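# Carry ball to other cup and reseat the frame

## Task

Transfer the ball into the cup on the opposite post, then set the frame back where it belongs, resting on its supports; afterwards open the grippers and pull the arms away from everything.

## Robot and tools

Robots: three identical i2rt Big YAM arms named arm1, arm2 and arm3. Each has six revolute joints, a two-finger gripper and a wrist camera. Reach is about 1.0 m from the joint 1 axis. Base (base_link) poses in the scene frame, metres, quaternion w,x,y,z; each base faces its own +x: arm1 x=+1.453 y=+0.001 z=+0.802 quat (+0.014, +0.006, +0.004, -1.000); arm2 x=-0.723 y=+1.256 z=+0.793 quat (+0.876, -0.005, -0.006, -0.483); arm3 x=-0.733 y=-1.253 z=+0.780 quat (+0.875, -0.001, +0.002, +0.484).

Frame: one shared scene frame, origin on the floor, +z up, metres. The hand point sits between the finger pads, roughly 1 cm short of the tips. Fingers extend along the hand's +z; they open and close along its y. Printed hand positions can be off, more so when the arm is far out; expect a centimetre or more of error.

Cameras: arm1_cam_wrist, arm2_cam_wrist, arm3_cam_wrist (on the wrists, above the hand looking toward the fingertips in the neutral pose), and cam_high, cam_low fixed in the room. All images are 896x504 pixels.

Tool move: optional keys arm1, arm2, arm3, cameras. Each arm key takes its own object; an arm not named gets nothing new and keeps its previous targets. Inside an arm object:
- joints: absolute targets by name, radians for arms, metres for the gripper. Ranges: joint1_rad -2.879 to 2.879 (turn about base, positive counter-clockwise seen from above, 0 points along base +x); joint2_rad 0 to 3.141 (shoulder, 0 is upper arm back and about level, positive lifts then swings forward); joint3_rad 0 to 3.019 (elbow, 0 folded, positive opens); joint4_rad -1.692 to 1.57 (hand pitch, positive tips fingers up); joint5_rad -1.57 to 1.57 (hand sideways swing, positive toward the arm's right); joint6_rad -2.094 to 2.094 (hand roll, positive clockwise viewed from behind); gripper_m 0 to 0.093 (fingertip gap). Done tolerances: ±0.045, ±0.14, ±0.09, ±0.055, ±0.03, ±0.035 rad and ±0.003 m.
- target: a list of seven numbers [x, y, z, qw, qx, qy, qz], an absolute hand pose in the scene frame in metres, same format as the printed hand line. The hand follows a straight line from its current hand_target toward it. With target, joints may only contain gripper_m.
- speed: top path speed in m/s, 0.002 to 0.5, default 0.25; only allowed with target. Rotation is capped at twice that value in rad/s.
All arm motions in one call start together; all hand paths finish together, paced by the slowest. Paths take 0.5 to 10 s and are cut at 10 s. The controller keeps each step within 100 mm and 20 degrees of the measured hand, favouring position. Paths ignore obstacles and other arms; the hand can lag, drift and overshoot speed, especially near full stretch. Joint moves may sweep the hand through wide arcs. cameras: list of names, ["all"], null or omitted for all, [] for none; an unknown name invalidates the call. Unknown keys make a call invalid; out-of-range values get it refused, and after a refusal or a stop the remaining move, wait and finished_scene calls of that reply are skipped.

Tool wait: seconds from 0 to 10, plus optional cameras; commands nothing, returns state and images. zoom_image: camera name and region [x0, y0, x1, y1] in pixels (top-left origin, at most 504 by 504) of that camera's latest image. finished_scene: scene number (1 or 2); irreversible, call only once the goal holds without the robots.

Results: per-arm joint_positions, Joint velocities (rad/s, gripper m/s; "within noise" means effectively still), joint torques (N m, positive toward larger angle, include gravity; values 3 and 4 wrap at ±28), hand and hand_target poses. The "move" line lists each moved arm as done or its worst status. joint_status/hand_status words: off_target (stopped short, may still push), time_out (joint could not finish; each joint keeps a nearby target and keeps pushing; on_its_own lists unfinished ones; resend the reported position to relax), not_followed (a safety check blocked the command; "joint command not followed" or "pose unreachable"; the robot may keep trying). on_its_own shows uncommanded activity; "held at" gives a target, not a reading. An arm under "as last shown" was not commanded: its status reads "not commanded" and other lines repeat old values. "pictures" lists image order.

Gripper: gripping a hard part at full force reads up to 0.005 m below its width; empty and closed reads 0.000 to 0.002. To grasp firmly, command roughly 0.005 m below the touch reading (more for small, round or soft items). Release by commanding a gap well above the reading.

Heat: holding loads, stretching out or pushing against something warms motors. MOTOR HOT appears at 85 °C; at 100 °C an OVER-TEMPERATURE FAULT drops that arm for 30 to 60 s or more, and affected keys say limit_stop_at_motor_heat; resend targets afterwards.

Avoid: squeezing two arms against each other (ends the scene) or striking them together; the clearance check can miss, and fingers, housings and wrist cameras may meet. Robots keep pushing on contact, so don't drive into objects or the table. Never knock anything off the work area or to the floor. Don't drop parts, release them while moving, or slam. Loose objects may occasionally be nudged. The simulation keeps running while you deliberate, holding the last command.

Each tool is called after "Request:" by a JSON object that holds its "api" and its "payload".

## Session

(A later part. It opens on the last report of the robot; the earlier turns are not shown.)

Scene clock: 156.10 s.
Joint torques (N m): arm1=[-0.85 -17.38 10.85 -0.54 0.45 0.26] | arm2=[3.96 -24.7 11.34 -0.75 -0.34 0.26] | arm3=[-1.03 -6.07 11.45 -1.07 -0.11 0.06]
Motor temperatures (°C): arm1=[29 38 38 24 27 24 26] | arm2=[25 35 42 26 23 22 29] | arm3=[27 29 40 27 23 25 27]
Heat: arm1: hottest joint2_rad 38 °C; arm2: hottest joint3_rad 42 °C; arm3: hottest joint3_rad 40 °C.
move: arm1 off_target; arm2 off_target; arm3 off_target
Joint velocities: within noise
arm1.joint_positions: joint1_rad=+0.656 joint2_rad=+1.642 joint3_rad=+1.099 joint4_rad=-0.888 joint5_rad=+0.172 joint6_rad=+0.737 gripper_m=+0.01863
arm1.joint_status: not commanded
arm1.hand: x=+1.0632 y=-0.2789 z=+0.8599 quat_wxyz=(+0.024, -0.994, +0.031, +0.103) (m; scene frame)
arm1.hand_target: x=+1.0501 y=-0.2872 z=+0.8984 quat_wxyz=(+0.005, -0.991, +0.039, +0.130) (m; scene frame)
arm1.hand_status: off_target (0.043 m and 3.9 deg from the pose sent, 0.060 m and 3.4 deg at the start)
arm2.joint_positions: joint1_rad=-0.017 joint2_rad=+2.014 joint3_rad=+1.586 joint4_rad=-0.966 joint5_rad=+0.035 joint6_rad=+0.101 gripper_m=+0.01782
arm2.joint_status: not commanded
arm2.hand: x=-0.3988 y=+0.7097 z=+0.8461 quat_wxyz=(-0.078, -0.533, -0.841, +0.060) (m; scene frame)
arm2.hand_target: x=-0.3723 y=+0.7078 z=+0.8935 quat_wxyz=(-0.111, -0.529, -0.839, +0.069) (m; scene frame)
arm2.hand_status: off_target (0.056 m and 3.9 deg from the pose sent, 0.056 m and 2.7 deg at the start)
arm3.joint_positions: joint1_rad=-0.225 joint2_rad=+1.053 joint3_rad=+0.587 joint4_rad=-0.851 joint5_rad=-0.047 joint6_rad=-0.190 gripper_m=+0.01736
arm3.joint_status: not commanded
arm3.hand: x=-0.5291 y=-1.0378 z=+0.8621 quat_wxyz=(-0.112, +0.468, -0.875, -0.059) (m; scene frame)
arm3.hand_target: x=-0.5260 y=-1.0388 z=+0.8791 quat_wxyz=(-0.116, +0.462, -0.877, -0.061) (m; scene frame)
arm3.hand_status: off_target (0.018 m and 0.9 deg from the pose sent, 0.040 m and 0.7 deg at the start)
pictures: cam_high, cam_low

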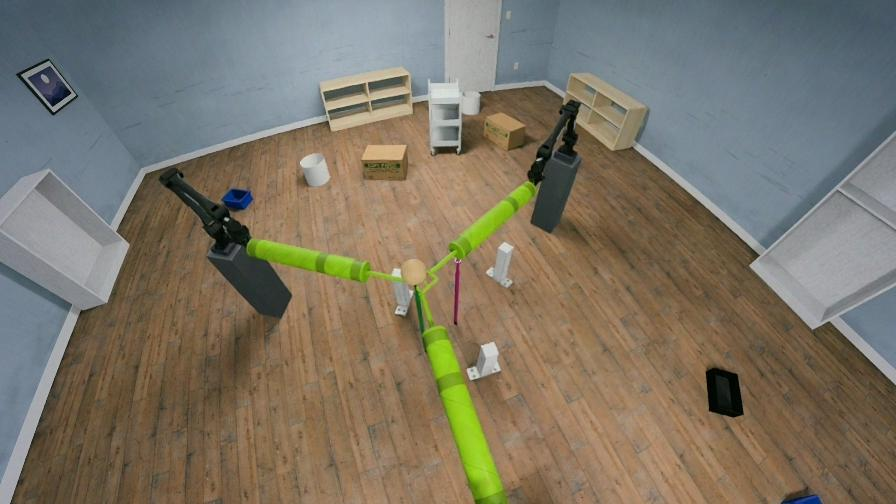

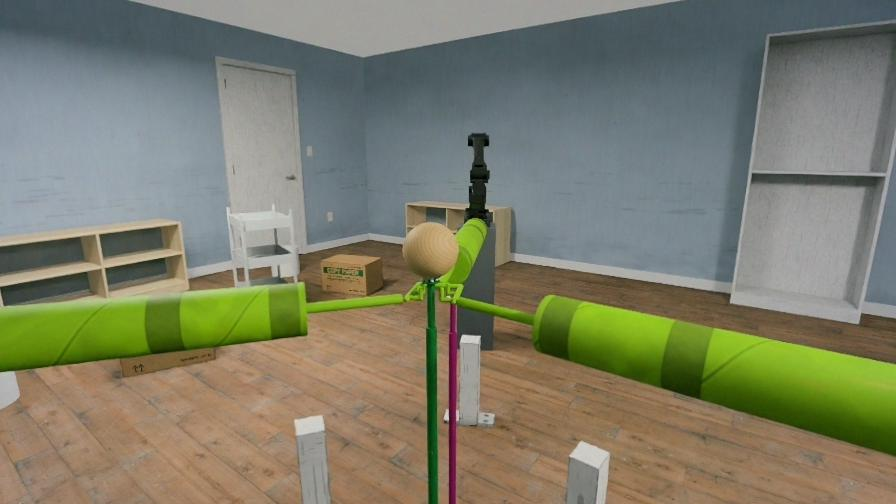

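Request:
{"api": "wait", "payload": {"seconds": 0.2}}

Request:
{"api": "zoom_image", "payload": {"camera": "cam_low", "region": [400, 250, 470, 320]}}

Request:
{"api": "zoom_image", "payload": {"camera": "cam_high", "region": [390, 230, 470, 310]}}

Scene clock: 175.37 s.
Joint torques (N m): arm1=[-0.85 -17.44 10.86 -0.53 0.45 0.26] | arm2=[3.96 -24.64 11.34 -0.66 -0.33 0.26] | arm3=[-1.08 -6.07 11.4 -1.06 -0.11 0.06]
Motor temperatures (°C): arm1=[29 35 39 24 27 24 27] | arm2=[25 37 48 26 23 22 29] | arm3=[27 29 43 27 23 25 27]
Heat: arm1: hottest joint3_rad 39 °C; arm2: hottest joint3_rad 48 °C; arm3: hottest joint3_rad 43 °C.
Joint velocities: within noise
arm1.joint_positions: joint1_rad=+0.656 joint2_rad=+1.642 joint3_rad=+1.099 joint4_rad=-0.888 joint5_rad=+0.172 joint6_rad=+0.737 gripper_m=+0.01863
arm1.joint_status: not commanded
arm1.hand: x=+1.0632 y=-0.2789 z=+0.8599 quat_wxyz=(+0.024, -0.994, +0.031, +0.103) (m; scene frame)
arm1.hand_target: x=+1.0501 y=-0.2872 z=+0.8984 quat_wxyz=(+0.005, -0.991, +0.039, +0.130) (m; scene frame)
arm1.hand_status: off_target (0.043 m and 3.9 deg from the pose sent, 0.060 m and 3.4 deg at the start)
arm2.joint_positions: joint1_rad=-0.017 joint2_rad=+2.014 joint3_rad=+1.586 joint4_rad=-0.966 joint5_rad=+0.035 joint6_rad=+0.101 gripper_m=+0.01782
arm2.joint_status: not commanded
arm2.hand: x=-0.3987 y=+0.7096 z=+0.8462 quat_wxyz=(-0.078, -0.533, -0.841, +0.060) (m; scene frame)
arm2.hand_target: x=-0.3723 y=+0.7078 z=+0.8935 quat_wxyz=(-0.111, -0.529, -0.839, +0.069) (m; scene frame)
arm2.hand_status: off_target (0.055 m and 3.9 deg from the pose sent, 0.056 m and 2.7 deg at the start)
arm3.joint_positions: joint1_rad=-0.225 joint2_rad=+1.053 joint3_rad=+0.587 joint4_rad=-0.851 joint5_rad=-0.047 joint6_rad=-0.190 gripper_m=+0.01736
arm3.joint_status: not commanded
arm3.hand: x=-0.5290 y=-1.0378 z=+0.8622 quat_wxyz=(-0.112, +0.468, -0.875, -0.059) (m; scene frame)
arm3.hand_target: x=-0.5259 y=-1.0388 z=+0.8791 quat_wxyz=(-0.116, +0.462, -0.877, -0.061) (m; scene frame)
arm3.hand_status: off_target (0.018 m and 0.9 deg from the pose sent, 0.040 m and 0.7 deg at the start)
wait: 0.20 s; at rest from the start
pictures: arm1_cam_wrist, arm2_cam_wrist, arm3_cam_wrist, cam_high, cam_low
camera_calibration:
arm1_cam_wrist: T_world_to_cam=[[0.0644158, 0.995893, 0.0636255, 0.152602], [0.907425, -0.0849854, 0.411531, -1.33991], [0.415248, 0.0312263, -0.909172, 0.473772], [0, 0, 0, 1]] pos_world=[1.0093, -0.280642, 0.972445]
arm2_cam_wrist: T_world_to_cam=[[-0.906492, -0.421695, 0.0210948, -0.0815816], [-0.377275, 0.831412, 0.407943, -1.07778], [-0.189566, 0.361839, -0.912764, 0.563827], [0, 0, 0, 1]] pos_world=[-0.37369, 0.657663, 0.956035]
arm3_cam_wrist: T_world_to_cam=[[0.835801, -0.549033, 0.0000959029, -0.127922], [-0.509848, -0.776084, 0.371145, -1.3918], [-0.203696, -0.310252, -0.928575, 0.496997], [0, 0, 0, 1]] pos_world=[-0.501452, -0.996193, 0.97807]

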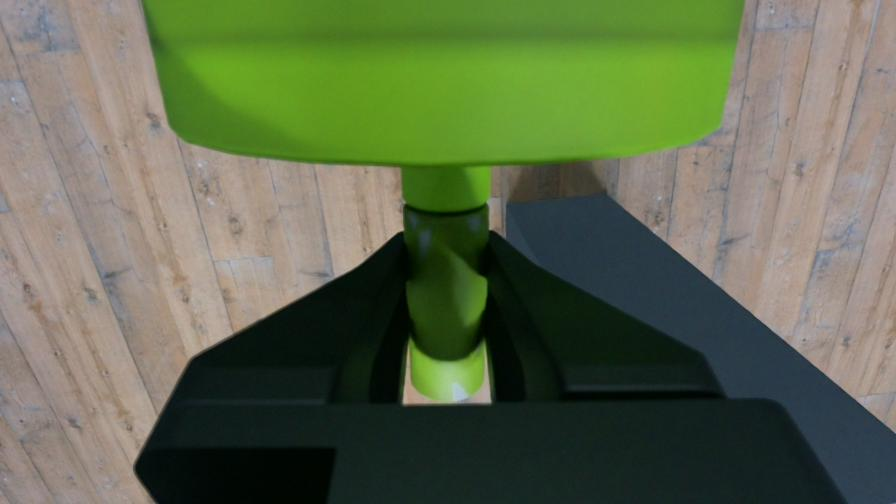

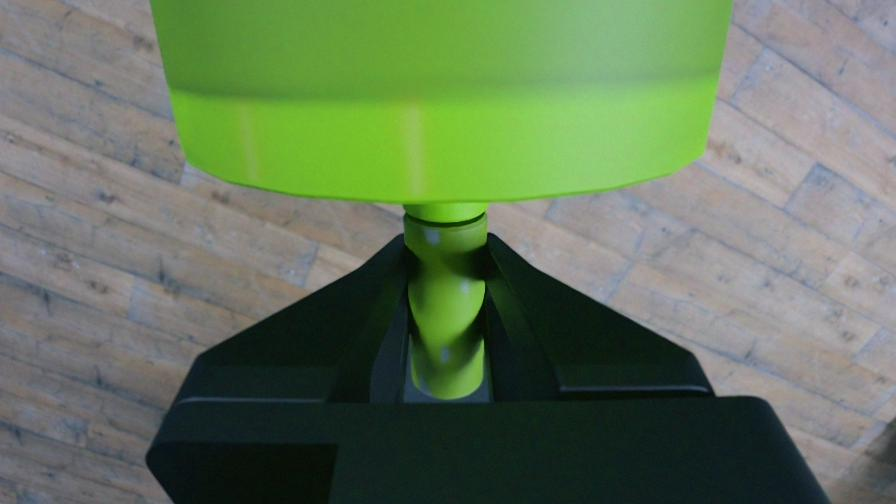

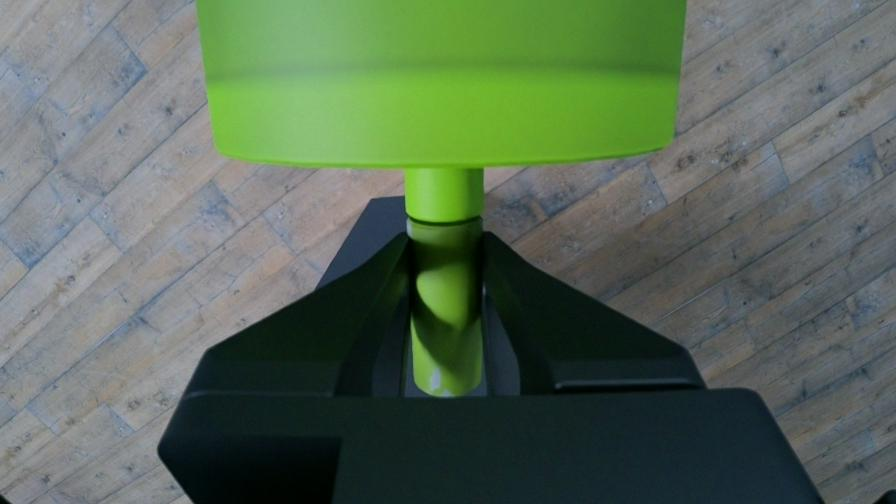

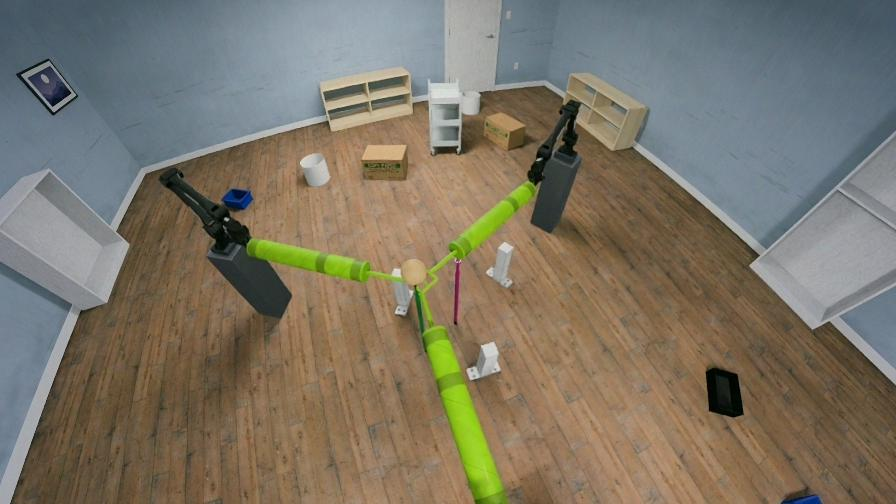

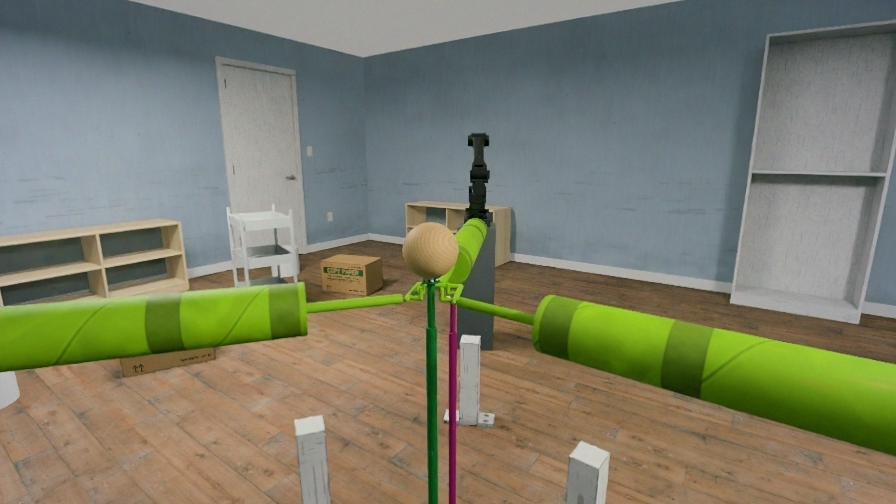

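Scaled by 7.200 from the camera's 896x504 image, which has a finer 1280x720 frame.

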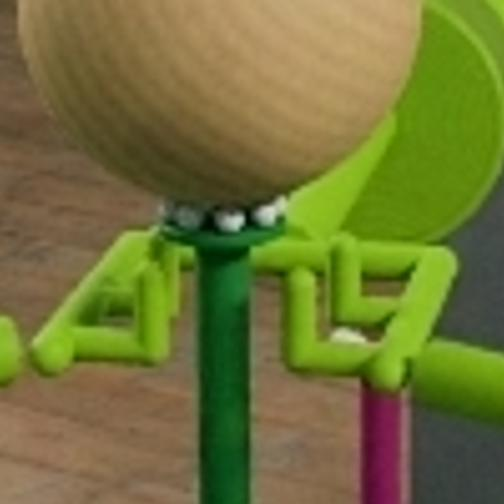

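Scaled by 6.300 from the camera's 896x504 image, which has a finer 1280x720 frame.

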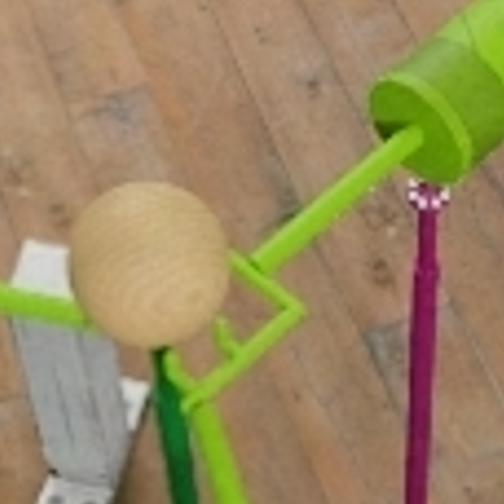

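Request:
{"api": "move", "payload": {"arm1": {"target":[1.046,-0.290,0.866,0.0051,-0.9906,0.039,0.1304],"speed":0.08}, "arm2": {"target":[-0.374,0.704,0.944,0.1104,0.529,0.8384,-0.0696],"speed":0.08}, "arm3": {"target":[-0.529,-1.041,0.852,0.1155,-0.4616,0.8774,0.0608],"speed":0.08}, "cameras": ["cam_high","cam_low"]}}

Request:
{"api": "zoom_image", "payload": {"camera": "cam_low", "region": [400, 250, 470, 320]}}

Scene clock: 189.23 s.
Joint torques (N m): arm1=[-0.91 -15.62 8.36 1.36 0.33 0.26] | arm2=[3.31 -25.17 12.37 -0.59 -0.39 0.19] | arm3=[-0.85 -3.9 8.88 0.69 0.44 0.08]
Motor temperatures (°C): arm1=[29 34 39 24 27 24 27] | arm2=[25 38 50 26 23 22 29] | arm3=[27 29 44 27 23 25 27]
Heat: arm1: hottest joint3_rad 39 °C; arm2: hottest joint3_rad 50 °C; arm3: hottest joint3_rad 44 °C.
move: arm1 off_target; arm2 off_target; arm3 done
Joint velocities: within noise
arm1.joint_positions: joint1_rad=+0.656 joint2_rad=+1.673 joint3_rad=+1.099 joint4_rad=-0.853 joint5_rad=+0.175 joint6_rad=+0.737 gripper_m=+0.01863
arm1.joint_status: not commanded
arm1.hand: x=+1.0582 y=-0.2823 z=+0.8469 quat_wxyz=(+0.024, -0.994, +0.031, +0.106) (m; scene frame)
arm1.hand_target: x=+1.0465 y=-0.2897 z=+0.8662 quat_wxyz=(+0.005, -0.991, +0.039, +0.130) (m; scene frame)
arm1.hand_status: off_target (0.024 m and 3.7 deg from the pose sent, 0.021 m and 3.9 deg at the start)
arm2.joint_positions: joint1_rad=-0.017 joint2_rad=+1.984 joint3_rad=+1.653 joint4_rad=-1.084 joint5_rad=+0.035 joint6_rad=+0.101 gripper_m=+0.01782
arm2.joint_status: not commanded
arm2.hand: x=-0.3992 y=+0.7111 z=+0.8864 quat_wxyz=(-0.068, -0.533, -0.842, +0.055) (m; scene frame)
arm2.hand_target: x=-0.3759 y=+0.7065 z=+0.9435 quat_wxyz=(-0.111, -0.529, -0.839, +0.069) (m; scene frame)
arm2.hand_status: off_target (0.063 m and 5.1 deg from the pose sent, 0.101 m and 3.9 deg at the start)
arm3.joint_positions: joint1_rad=-0.225 joint2_rad=+1.056 joint3_rad=+0.559 joint4_rad=-0.805 joint5_rad=-0.060 joint6_rad=-0.190 gripper_m=+0.01736
arm3.joint_status: not commanded
arm3.hand: x=-0.5313 y=-1.0370 z=+0.8528 quat_wxyz=(-0.117, +0.468, -0.873, -0.067) (m; scene frame)
arm3.hand_target: x=-0.5291 y=-1.0410 z=+0.8520 quat_wxyz=(-0.115, +0.462, -0.877, -0.061) (m; scene frame)
arm3.hand_status: done (0.005 m and 1.2 deg from the pose sent, 0.011 m and 0.9 deg at the start)
pictures: cam_high, cam_low

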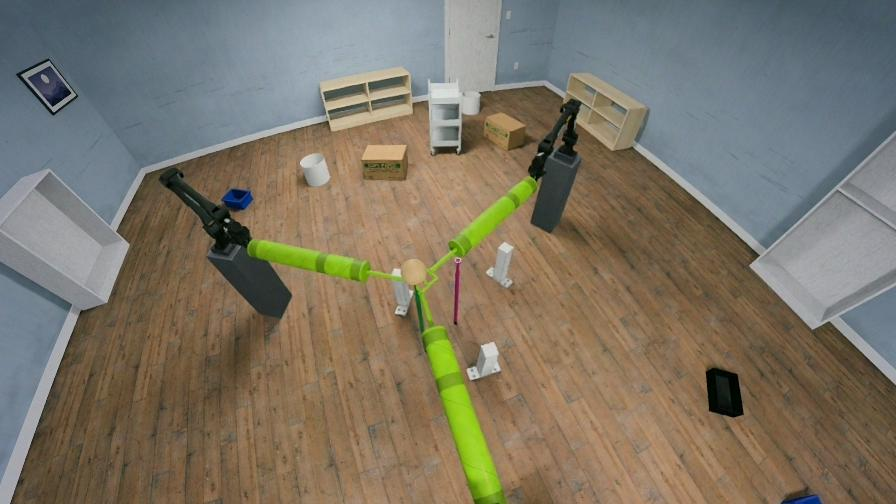

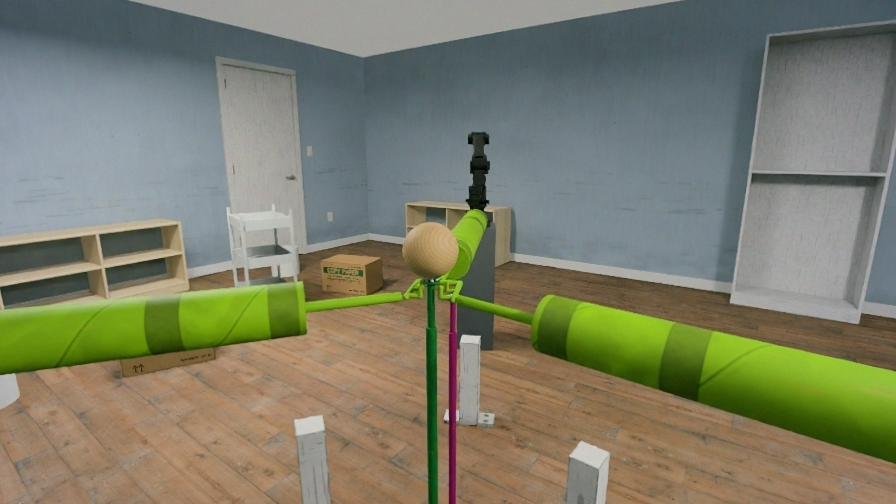

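Scaled by 7.200 from the camera's 896x504 image, which has a finer 1280x720 frame.

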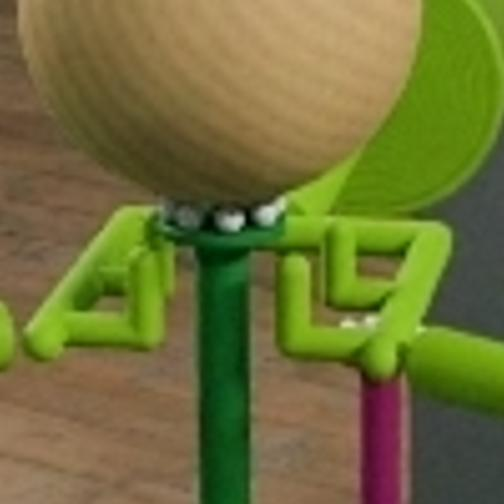

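Request:
{"api": "move", "payload": {"arm1": {"target":[1.037,-0.295,0.866,0.0051,-0.9906,0.039,0.1304],"speed":0.06}, "arm2": {"target":[-0.383,0.698,0.930,0.1104,0.529,0.8384,-0.0696],"speed":0.06}, "arm3": {"target":[-0.537,-1.046,0.852,0.1155,-0.4616,0.8774,0.0608],"speed":0.06}, "cameras": ["cam_high","cam_low"]}}

Request:
{"api": "zoom_image", "payload": {"camera": "cam_low", "region": [400, 250, 470, 320]}}

Request:
{"api": "zoom_image", "payload": {"camera": "cam_high", "region": [370, 240, 460, 330]}}

Scene clock: 199.27 s.
Joint torques (N m): arm1=[-1.26 -15.85 10.58 0.59 0.24 0.22] | arm2=[2.2 -24.29 11.14 0.18 -0.5 0.04] | arm3=[-0.15 -5.89 8.09 0.2 0.52 0.15]
Motor temperatures (°C): arm1=[29 35 39 24 26 24 27] | arm2=[25 44 52 26 23 22 29] | arm3=[27 28 42 27 23 25 27]
Heat: arm1: hottest joint3_rad 39 °C; arm2: hottest joint3_rad 52 °C; arm3: hottest joint3_rad 42 °C.
move: arm1 off_target; arm2 off_target; arm3 done
Joint velocities: within noise
arm1.joint_positions: joint1_rad=+0.656 joint2_rad=+1.687 joint3_rad=+1.099 joint4_rad=-0.841 joint5_rad=+0.177 joint6_rad=+0.737 gripper_m=+0.01863
arm1.joint_status: not commanded
arm1.hand: x=+1.0567 y=-0.2830 z=+0.8408 quat_wxyz=(+0.025, -0.994, +0.031, +0.106) (m; scene frame)
arm1.hand_target: x=+1.0380 y=-0.2943 z=+0.8665 quat_wxyz=(+0.005, -0.991, +0.039, +0.130) (m; scene frame)
arm1.hand_status: off_target (0.034 m and 3.8 deg from the pose sent, 0.031 m and 3.6 deg at the start)
arm2.joint_positions: joint1_rad=-0.021 joint2_rad=+1.984 joint3_rad=+1.654 joint4_rad=-1.078 joint5_rad=+0.035 joint6_rad=+0.100 gripper_m=+0.01782
arm2.joint_status: not commanded
arm2.hand: x=-0.4010 y=+0.7080 z=+0.8869 quat_wxyz=(-0.071, -0.534, -0.840, +0.057) (m; scene frame)
arm2.hand_target: x=-0.3842 y=+0.6996 z=+0.9300 quat_wxyz=(-0.111, -0.529, -0.839, +0.069) (m; scene frame)
arm2.hand_status: off_target (0.048 m and 4.8 deg from the pose sent, 0.048 m and 5.1 deg at the start)
arm3.joint_positions: joint1_rad=-0.225 joint2_rad=+1.054 joint3_rad=+0.549 joint4_rad=-0.803 joint5_rad=-0.060 joint6_rad=-0.188 gripper_m=+0.01736
arm3.joint_status: not commanded
arm3.hand: x=-0.5337 y=-1.0395 z=+0.8496 quat_wxyz=(-0.114, +0.467, -0.874, -0.066) (m; scene frame)
arm3.hand_target: x=-0.5369 y=-1.0458 z=+0.8517 quat_wxyz=(-0.115, +0.462, -0.877, -0.061) (m; scene frame)
arm3.hand_status: done (0.008 m and 1.0 deg from the pose sent, 0.011 m and 1.2 deg at the start)
pictures: cam_high, cam_low

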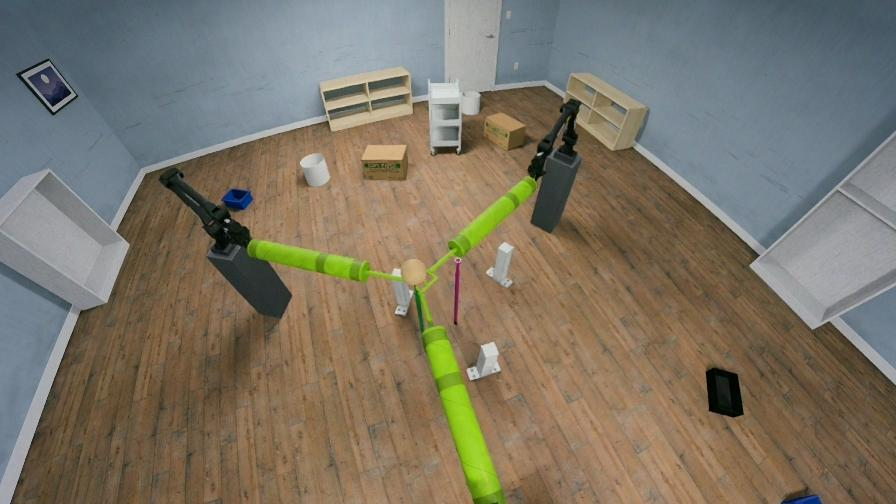

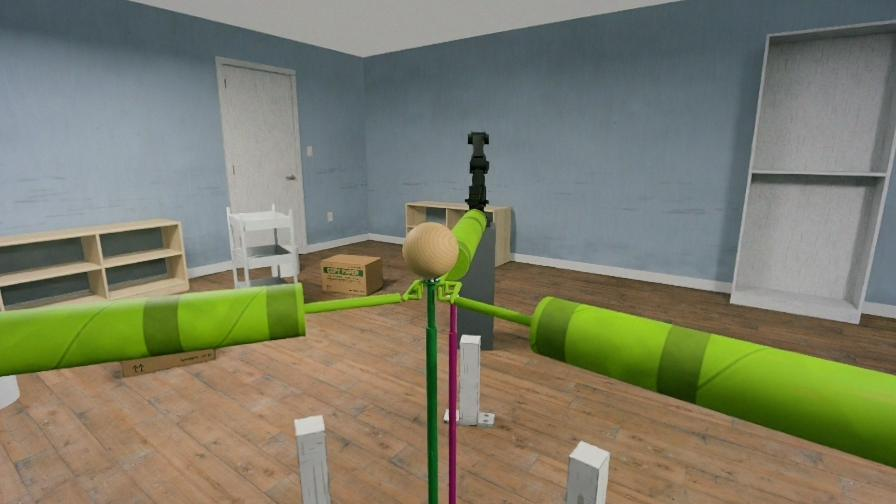

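Scaled by 7.200 from the camera's 896x504 image, which has a finer 1280x720 frame.

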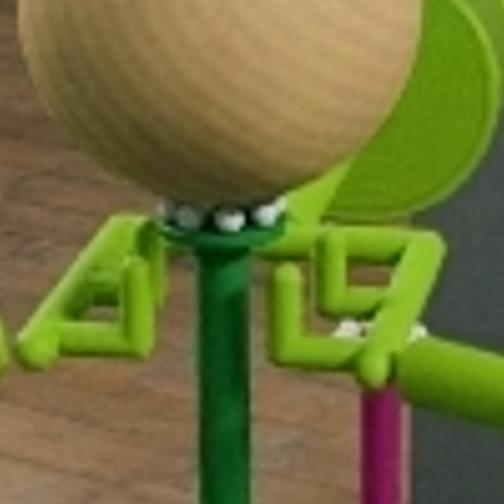

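Scaled by 5.600 from the camera's 896x504 image, which has a finer 1280x720 frame.

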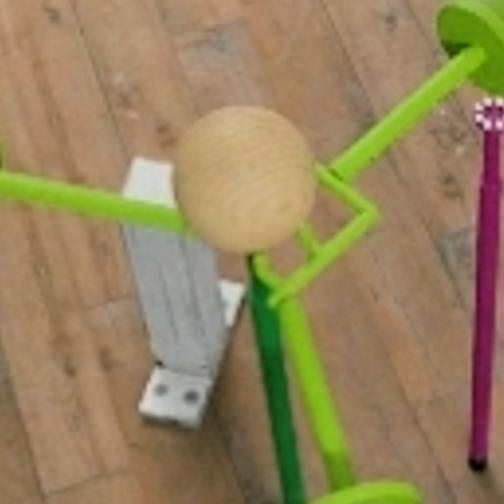

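Request:
{"api": "move", "payload": {"arm1": {"target":[1.037,-0.295,0.955,0.0051,-0.9906,0.039,0.1304],"speed":0.06}, "arm2": {"target":[-0.383,0.698,0.982,0.1104,0.529,0.8384,-0.0696],"speed":0.06}, "arm3": {"target":[-0.537,-1.046,0.936,0.1155,-0.4616,0.8774,0.0608],"speed":0.06}, "cameras": ["cam_high","cam_low"]}}

Request:
{"api": "zoom_image", "payload": {"camera": "cam_low", "region": [380, 200, 480, 300]}}

Scene clock: 207.13 s.
Joint torques (N m): arm1=[-1.08 -24.76 14.04 -3.32 0.46 0.22] | arm2=[2.96 -30.15 12.38 -1.77 -0.56 0.08] | arm3=[-0.09 -10.17 15.38 -3.88 -0.01 0.15]
Motor temperatures (°C): arm1=[29 36 40 24 26 24 27] | arm2=[25 46 52 26 23 22 30] | arm3=[27 28 42 27 23 25 27]
Heat: arm1: hottest joint3_rad 40 °C; arm2: hottest joint3_rad 52 °C; arm3: hottest joint3_rad 42 °C.
move: arm1 off_target; arm2 off_target; arm3 off_target
Joint velocities: within noise
arm1.joint_positions: joint1_rad=+0.655 joint2_rad=+1.694 joint3_rad=+1.167 joint4_rad=-0.953 joint5_rad=+0.171 joint6_rad=+0.737 gripper_m=+0.01863
arm1.joint_status: not commanded
arm1.hand: x=+1.0549 y=-0.2849 z=+0.8581 quat_wxyz=(+0.040, -0.995, +0.030, +0.084) (m; scene frame)
arm1.hand_target: x=+1.0405 y=-0.2921 z=+0.9483 quat_wxyz=(+0.004, -0.991, +0.039, +0.132) (m; scene frame)
arm1.hand_status: off_target (0.099 m and 6.7 deg from the pose sent, 0.117 m and 3.8 deg at the start; pose on its path clipped on 6 of 62 steps)
arm2.joint_positions: joint1_rad=-0.035 joint2_rad=+2.026 joint3_rad=+1.661 joint4_rad=-1.078 joint5_rad=+0.034 joint6_rad=+0.089 gripper_m=+0.01782
arm2.joint_status: not commanded
arm2.hand: x=-0.4080 y=+0.7034 z=+0.8638 quat_wxyz=(-0.055, -0.536, -0.841, +0.049) (m; scene frame)
arm2.hand_target: x=-0.3902 y=+0.7023 z=+0.9573 quat_wxyz=(-0.111, -0.529, -0.839, +0.069) (m; scene frame)
arm2.hand_status: off_target (0.121 m and 6.8 deg from the pose sent, 0.097 m and 4.8 deg at the start; pose on its path clipped on 25 of 62 steps)
arm3.joint_positions: joint1_rad=-0.225 joint2_rad=+1.018 joint3_rad=+0.621 joint4_rad=-0.952 joint5_rad=-0.047 joint6_rad=-0.188 gripper_m=+0.01736
arm3.joint_status: not commanded
arm3.hand: x=-0.5355 y=-1.0442 z=+0.8795 quat_wxyz=(-0.097, +0.468, -0.877, -0.054) (m; scene frame)
arm3.hand_target: x=-0.5358 y=-1.0444 z=+0.9287 quat_wxyz=(-0.117, +0.462, -0.877, -0.062) (m; scene frame)
arm3.hand_status: off_target (0.057 m and 2.3 deg from the pose sent, 0.087 m and 1.0 deg at the start)
pictures: cam_high, cam_low

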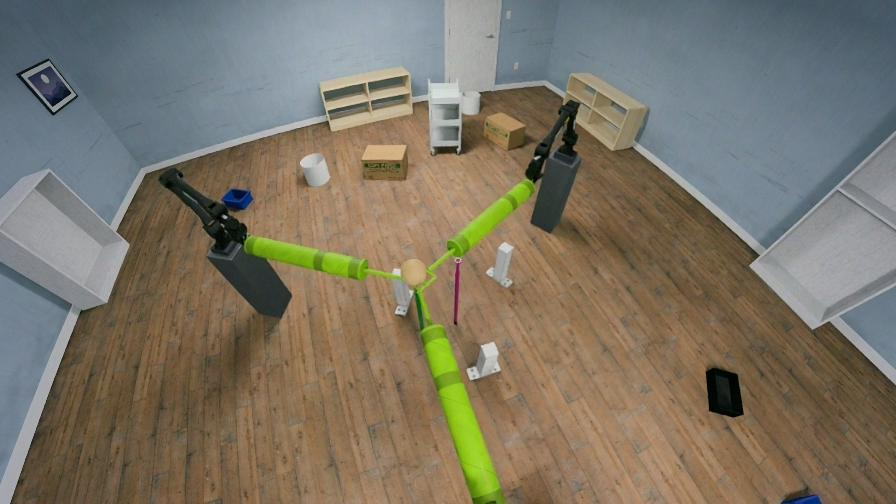

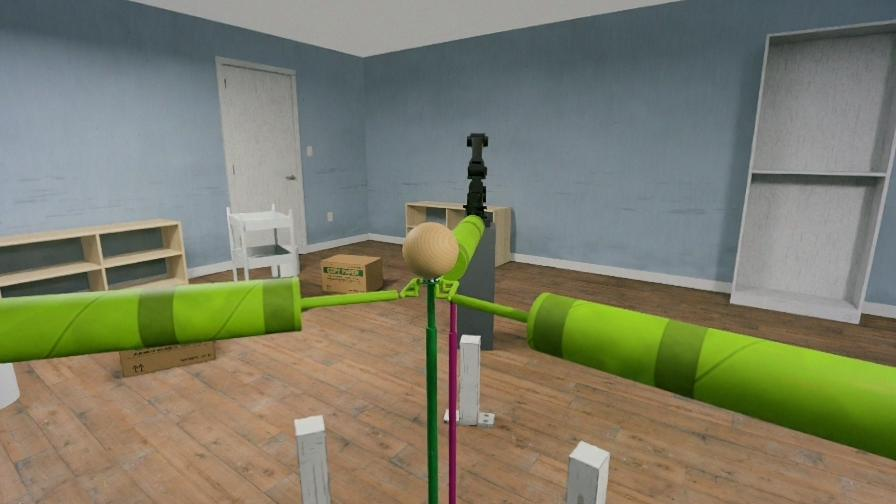

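Scaled by 5.040 from the camera's 896x504 image, which has a finer 1280x720 frame.

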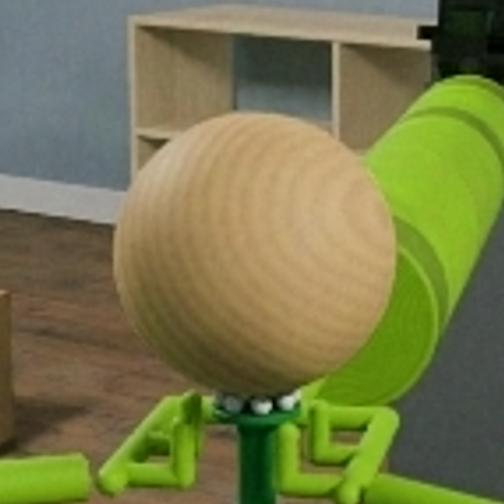

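Request:
{"api": "move", "payload": {"arm1": {"target":[1.044,-0.305,0.866,0.0051,-0.9906,0.039,0.1304],"speed":0.08}, "arm2": {"target":[-0.374,0.688,0.895,0.1104,0.529,0.8384,-0.0696],"speed":0.08}, "arm3": {"target":[-0.529,-1.055,0.850,0.1155,-0.4616,0.8774,0.0608],"speed":0.08}, "cameras": ["cam_high","cam_low"]}}

Request:
{"api": "zoom_image", "payload": {"camera": "cam_low", "region": [400, 250, 470, 320]}}

Request:
{"api": "zoom_image", "payload": {"camera": "cam_high", "region": [370, 240, 460, 330]}}

Scene clock: 238.47 s.
Joint torques (N m): arm1=[-0.44 -16.62 8.34 1.44 0.49 0.3] | arm2=[3.9 -23.36 10.51 0.79 -0.35 0.19] | arm3=[-1.67 -3.49 9.07 0.81 0.12 -0.04]
Motor temperatures (°C): arm1=[29 36 43 24 26 24 27] | arm2=[25 54 51 26 23 22 30] | arm3=[27 28 51 28 23 25 27]
Heat: arm1: hottest joint3_rad 43 °C; arm2: hottest joint2_rad 54 °C; arm3: hottest joint3_rad 51 °C.
move: arm1 off_target; arm2 off_target; arm3 done
Joint velocities: within noise
arm1.joint_positions: joint1_rad=+0.672 joint2_rad=+1.700 joint3_rad=+1.134 joint4_rad=-0.868 joint5_rad=+0.175 joint6_rad=+0.755 gripper_m=+0.01863
arm1.joint_status: not commanded
arm1.hand: x=+1.0552 y=-0.2947 z=+0.8459 quat_wxyz=(+0.025, -0.994, +0.032, +0.103) (m; scene frame)
arm1.hand_target: x=+1.0445 y=-0.3045 z=+0.8662 quat_wxyz=(+0.005, -0.991, +0.039, +0.130) (m; scene frame)
arm1.hand_status: off_target (0.025 m and 3.9 deg from the pose sent, 0.024 m and 6.7 deg at the start)
arm2.joint_positions: joint1_rad=-0.035 joint2_rad=+2.026 joint3_rad=+1.661 joint4_rad=-1.035 joint5_rad=+0.031 joint6_rad=+0.089 gripper_m=+0.01782
arm2.joint_status: not commanded
arm2.hand: x=-0.4024 y=+0.6947 z=+0.8657 quat_wxyz=(-0.075, -0.535, -0.840, +0.057) (m; scene frame)
arm2.hand_target: x=-0.3749 y=+0.6897 z=+0.8954 quat_wxyz=(-0.111, -0.529, -0.839, +0.069) (m; scene frame)
arm2.hand_status: off_target (0.041 m and 4.3 deg from the pose sent, 0.049 m and 6.8 deg at the start)
arm3.joint_positions: joint1_rad=-0.258 joint2_rad=+1.027 joint3_rad=+0.533 joint4_rad=-0.815 joint5_rad=-0.063 joint6_rad=-0.220 gripper_m=+0.01736
arm3.joint_status: not commanded
arm3.hand: x=-0.5333 y=-1.0513 z=+0.8495 quat_wxyz=(-0.115, +0.467, -0.874, -0.064) (m; scene frame)
arm3.hand_target: x=-0.5291 y=-1.0550 z=+0.8500 quat_wxyz=(-0.115, +0.462, -0.877, -0.061) (m; scene frame)
arm3.hand_status: done (0.006 m and 0.8 deg from the pose sent, 0.032 m and 2.3 deg at the start)
pictures: cam_high, cam_low

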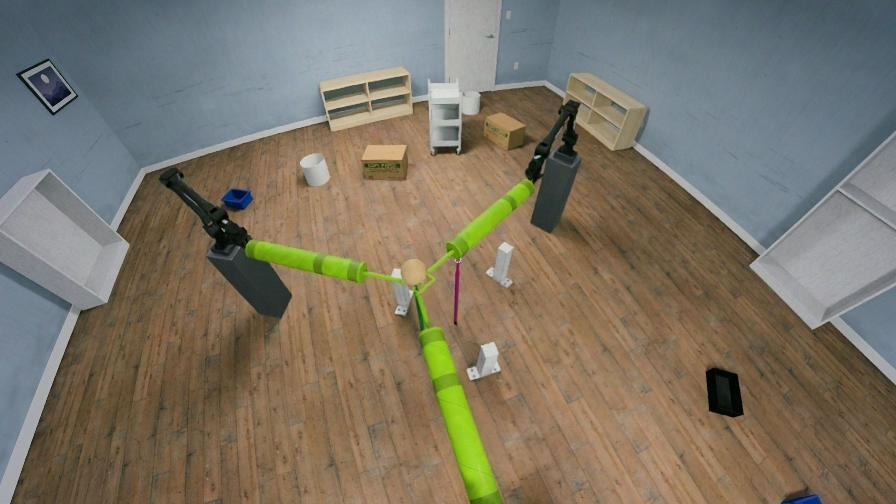

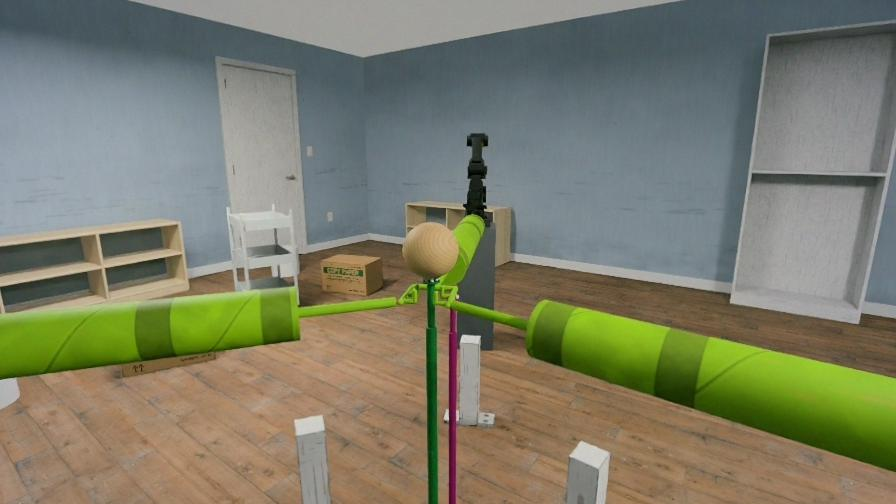

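Scaled by 7.200 from the camera's 896x504 image, which has a finer 1280x720 frame.

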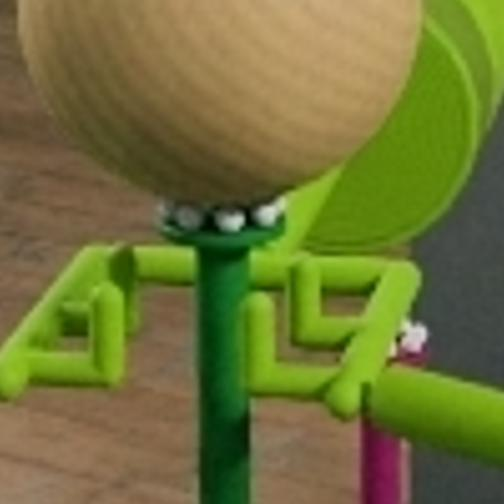

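Scaled by 5.600 from the camera's 896x504 image, which has a finer 1280x720 frame.

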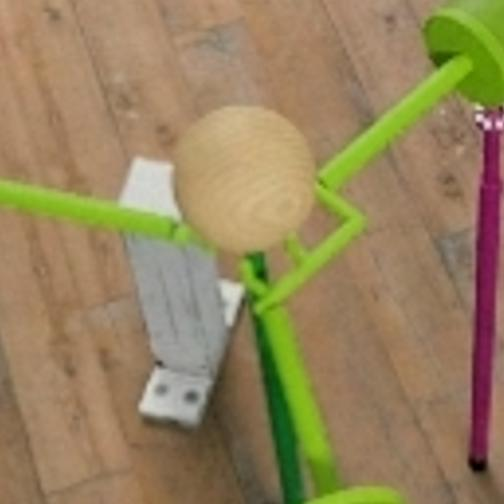

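Request:
{"api": "move", "payload": {"arm1": {"target":[1.055,-0.301,0.866,0.0051,-0.9906,0.039,0.1304],"speed":0.06}, "arm2": {"target":[-0.363,0.694,0.915,0.1104,0.529,0.8384,-0.0696],"speed":0.06}, "arm3": {"target":[-0.519,-1.050,0.850,0.1155,-0.4616,0.8774,0.0608],"speed":0.06}, "cameras": ["cam_high","cam_low"]}}

Request:
{"api": "zoom_image", "payload": {"camera": "cam_low", "region": [400, 250, 470, 320]}}

Request:
{"api": "zoom_image", "payload": {"camera": "cam_high", "region": [370, 240, 460, 330]}}

Scene clock: 247.17 s.
Joint torques (N m): arm1=[0.21 -18.32 7.57 0.9 0.32 0.34] | arm2=[4.84 -24.59 12.41 -0.46 -0.33 0.32] | arm3=[-1.9 -3.55 10.73 0.23 0.28 -0.06]
Motor temperatures (°C): arm1=[29 37 42 24 26 24 27] | arm2=[25 54 50 26 23 22 30] | arm3=[27 28 49 27 23 25 27]
Heat: arm1: hottest joint3_rad 42 °C; arm2: hottest joint2_rad 54 °C; arm3: hottest joint3_rad 49 °C.
move: arm1 off_target; arm2 off_target; arm3 off_target
Joint velocities: within noise
arm1.joint_positions: joint1_rad=+0.674 joint2_rad=+1.700 joint3_rad=+1.109 joint4_rad=-0.848 joint5_rad=+0.181 joint6_rad=+0.757 gripper_m=+0.01863
arm1.joint_status: not commanded
arm1.hand: x=+1.0603 y=-0.2903 z=+0.8378 quat_wxyz=(+0.028, -0.994, +0.033, +0.103) (m; scene frame)
arm1.hand_target: x=+1.0554 y=-0.3006 z=+0.8655 quat_wxyz=(+0.005, -0.991, +0.039, +0.130) (m; scene frame)
arm1.hand_status: off_target (0.031 m and 4.2 deg from the pose sent, 0.021 m and 3.9 deg at the start)
arm2.joint_positions: joint1_rad=-0.026 joint2_rad=+2.026 joint3_rad=+1.661 joint4_rad=-1.041 joint5_rad=+0.034 joint6_rad=+0.095 gripper_m=+0.01782
arm2.joint_status: not commanded
arm2.hand: x=-0.3988 y=+0.6983 z=+0.8655 quat_wxyz=(-0.072, -0.534, -0.841, +0.057) (m; scene frame)
arm2.hand_target: x=-0.3650 y=+0.6968 z=+0.9148 quat_wxyz=(-0.111, -0.529, -0.839, +0.068) (m; scene frame)
arm2.hand_status: off_target (0.061 m and 4.6 deg from the pose sent, 0.063 m and 4.3 deg at the start)
arm3.joint_positions: joint1_rad=-0.267 joint2_rad=+1.061 joint3_rad=+0.532 joint4_rad=-0.787 joint5_rad=-0.070 joint6_rad=-0.229 gripper_m=+0.01736
arm3.joint_status: not commanded
arm3.hand: x=-0.5290 y=-1.0492 z=+0.8423 quat_wxyz=(-0.112, +0.468, -0.874, -0.065) (m; scene frame)
arm3.hand_target: x=-0.5192 y=-1.0501 z=+0.8499 quat_wxyz=(-0.116, +0.462, -0.877, -0.061) (m; scene frame)
arm3.hand_status: off_target (0.013 m and 1.0 deg from the pose sent, 0.014 m and 0.8 deg at the start)
pictures: cam_high, cam_low

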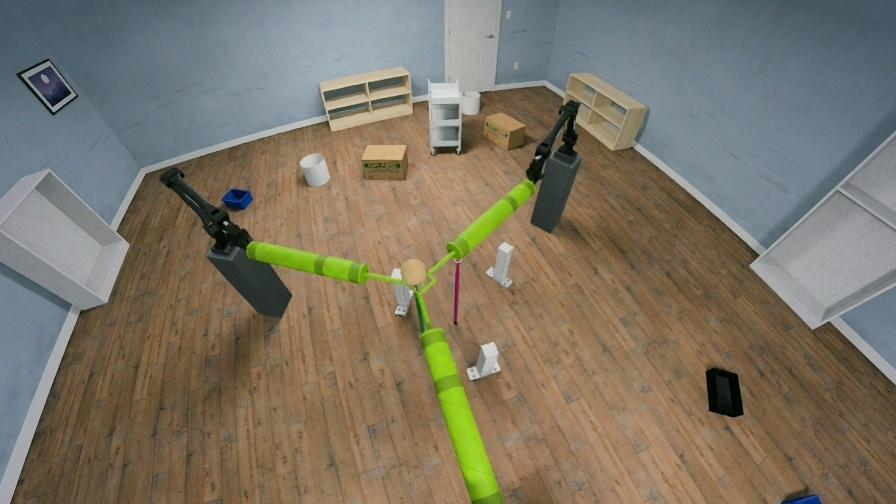

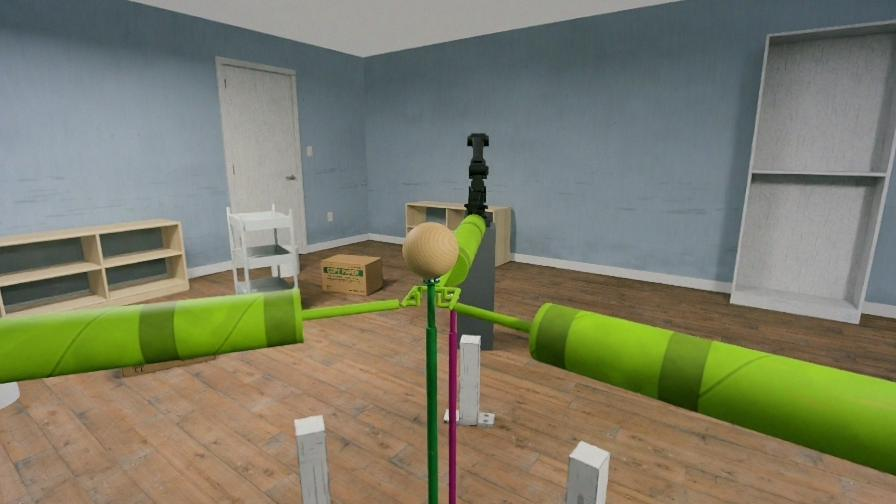

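Scaled by 7.200 from the camera's 896x504 image, which has a finer 1280x720 frame.

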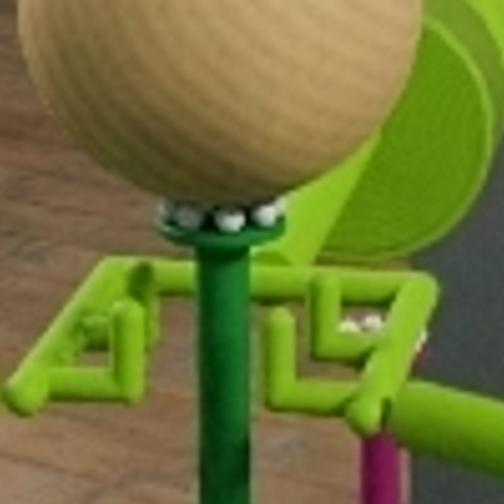

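Scaled by 5.600 from the camera's 896x504 image, which has a finer 1280x720 frame.

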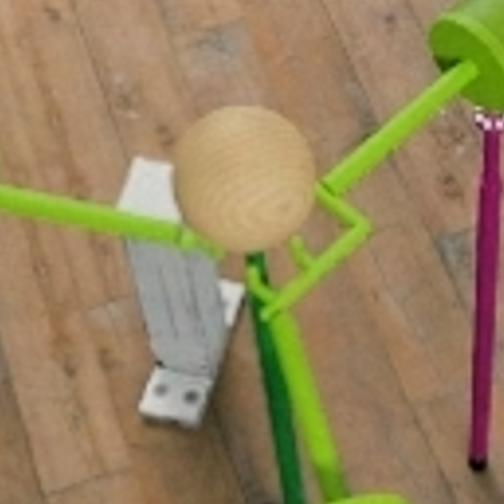

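Request:
{"api": "move", "payload": {"arm1": {"target":[1.044,-0.298,0.930,0.0051,-0.9906,0.039,0.1304],"speed":0.05}, "arm2": {"target":[-0.374,0.696,0.950,0.1104,0.529,0.8384,-0.0696],"speed":0.05}, "arm3": {"target":[-0.530,-1.047,0.905,0.1155,-0.4616,0.8774,0.0608],"speed":0.05}, "cameras": ["cam_high","cam_low"]}}

Request:
{"api": "zoom_image", "payload": {"camera": "cam_low", "region": [380, 200, 480, 300]}}

Scene clock: 259.33 s.
Joint torques (N m): arm1=[-1.49 -18.08 11.95 -0.28 0.21 0.16] | arm2=[3.55 -25.99 12.37 -0.65 -0.37 0.2] | arm3=[0.15 -5.71 12.12 -1.13 0.21 0.2]
Motor temperatures (°C): arm1=[29 39 42 24 26 24 27] | arm2=[25 54 51 26 23 22 30] | arm3=[27 28 47 27 23 25 27]
Heat: arm1: hottest joint3_rad 42 °C; arm2: hottest joint2_rad 54 °C; arm3: hottest joint3_rad 47 °C.
move: arm1 off_target; arm2 off_target; arm3 off_target
Joint velocities: within noise
arm1.joint_positions: joint1_rad=+0.674 joint2_rad=+1.636 joint3_rad=+1.167 joint4_rad=-0.981 joint5_rad=+0.181 joint6_rad=+0.757 gripper_m=+0.01863
arm1.joint_status: not commanded
arm1.hand: x=+1.0617 y=-0.2890 z=+0.8846 quat_wxyz=(+0.032, -0.994, +0.032, +0.100) (m; scene frame)
arm1.hand_target: x=+1.0456 y=-0.2967 z=+0.9295 quat_wxyz=(+0.005, -0.991, +0.039, +0.131) (m; scene frame)
arm1.hand_status: off_target (0.050 m and 4.8 deg from the pose sent, 0.094 m and 4.2 deg at the start)
arm2.joint_positions: joint1_rad=-0.025 joint2_rad=+2.005 joint3_rad=+1.693 joint4_rad=-1.106 joint5_rad=+0.033 joint6_rad=+0.095 gripper_m=+0.01782
arm2.joint_status: not commanded
arm2.hand: x=-0.3995 y=+0.7015 z=+0.8883 quat_wxyz=(-0.067, -0.534, -0.841, +0.054) (m; scene frame)
arm2.hand_target: x=-0.3760 y=+0.6987 z=+0.9491 quat_wxyz=(-0.111, -0.529, -0.839, +0.069) (m; scene frame)
arm2.hand_status: off_target (0.067 m and 5.3 deg from the pose sent, 0.088 m and 4.6 deg at the start)
arm3.joint_positions: joint1_rad=-0.251 joint2_rad=+0.994 joint3_rad=+0.617 joint4_rad=-0.943 joint5_rad=-0.059 joint6_rad=-0.216 gripper_m=+0.01736
arm3.joint_status: not commanded
arm3.hand: x=-0.5306 y=-1.0471 z=+0.8848 quat_wxyz=(-0.111, +0.468, -0.874, -0.061) (m; scene frame)
arm3.hand_target: x=-0.5300 y=-1.0468 z=+0.9039 quat_wxyz=(-0.116, +0.462, -0.877, -0.061) (m; scene frame)
arm3.hand_status: off_target (0.020 m and 1.0 deg from the pose sent, 0.063 m and 1.0 deg at the start)
pictures: cam_high, cam_low

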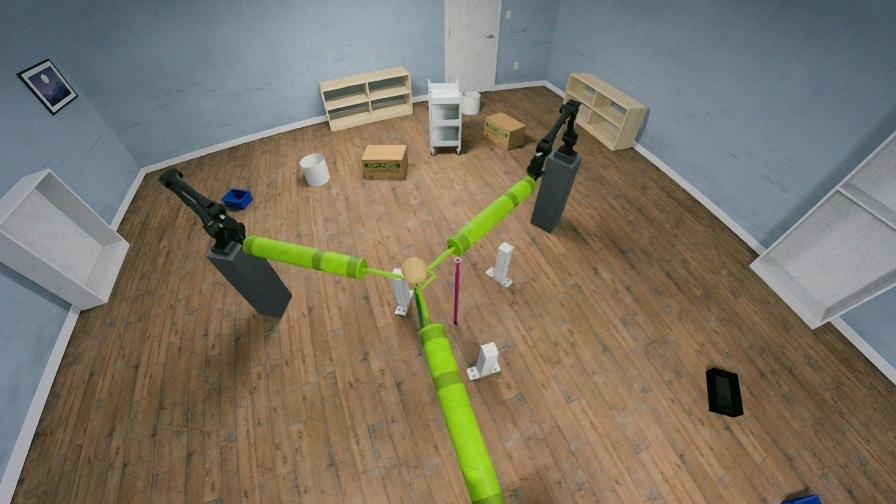

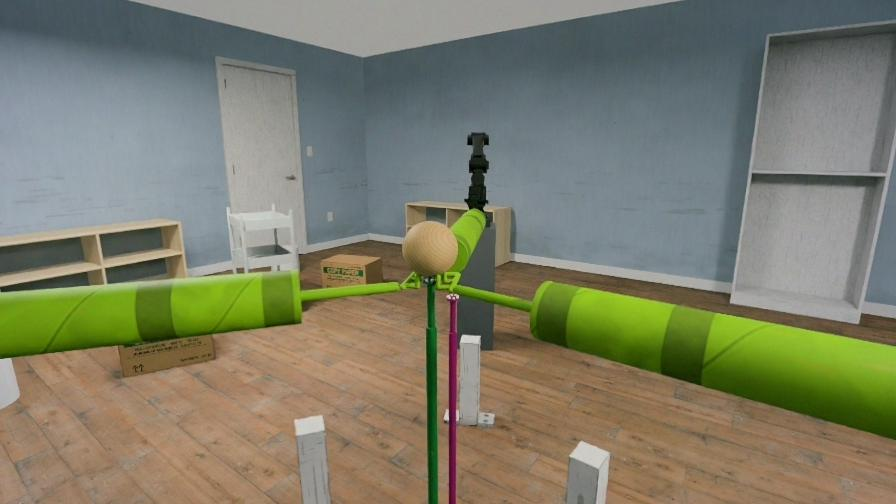

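Scaled by 5.040 from the camera's 896x504 image, which has a finer 1280x720 frame.

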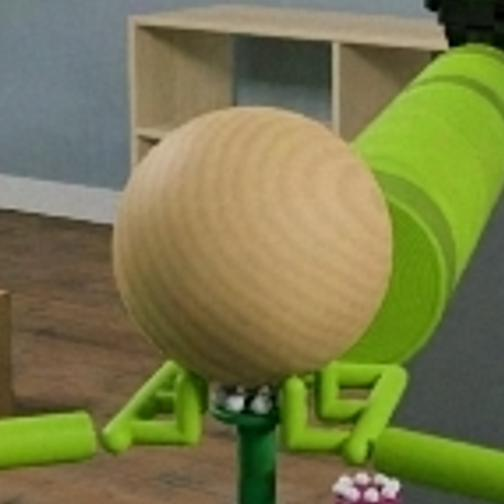

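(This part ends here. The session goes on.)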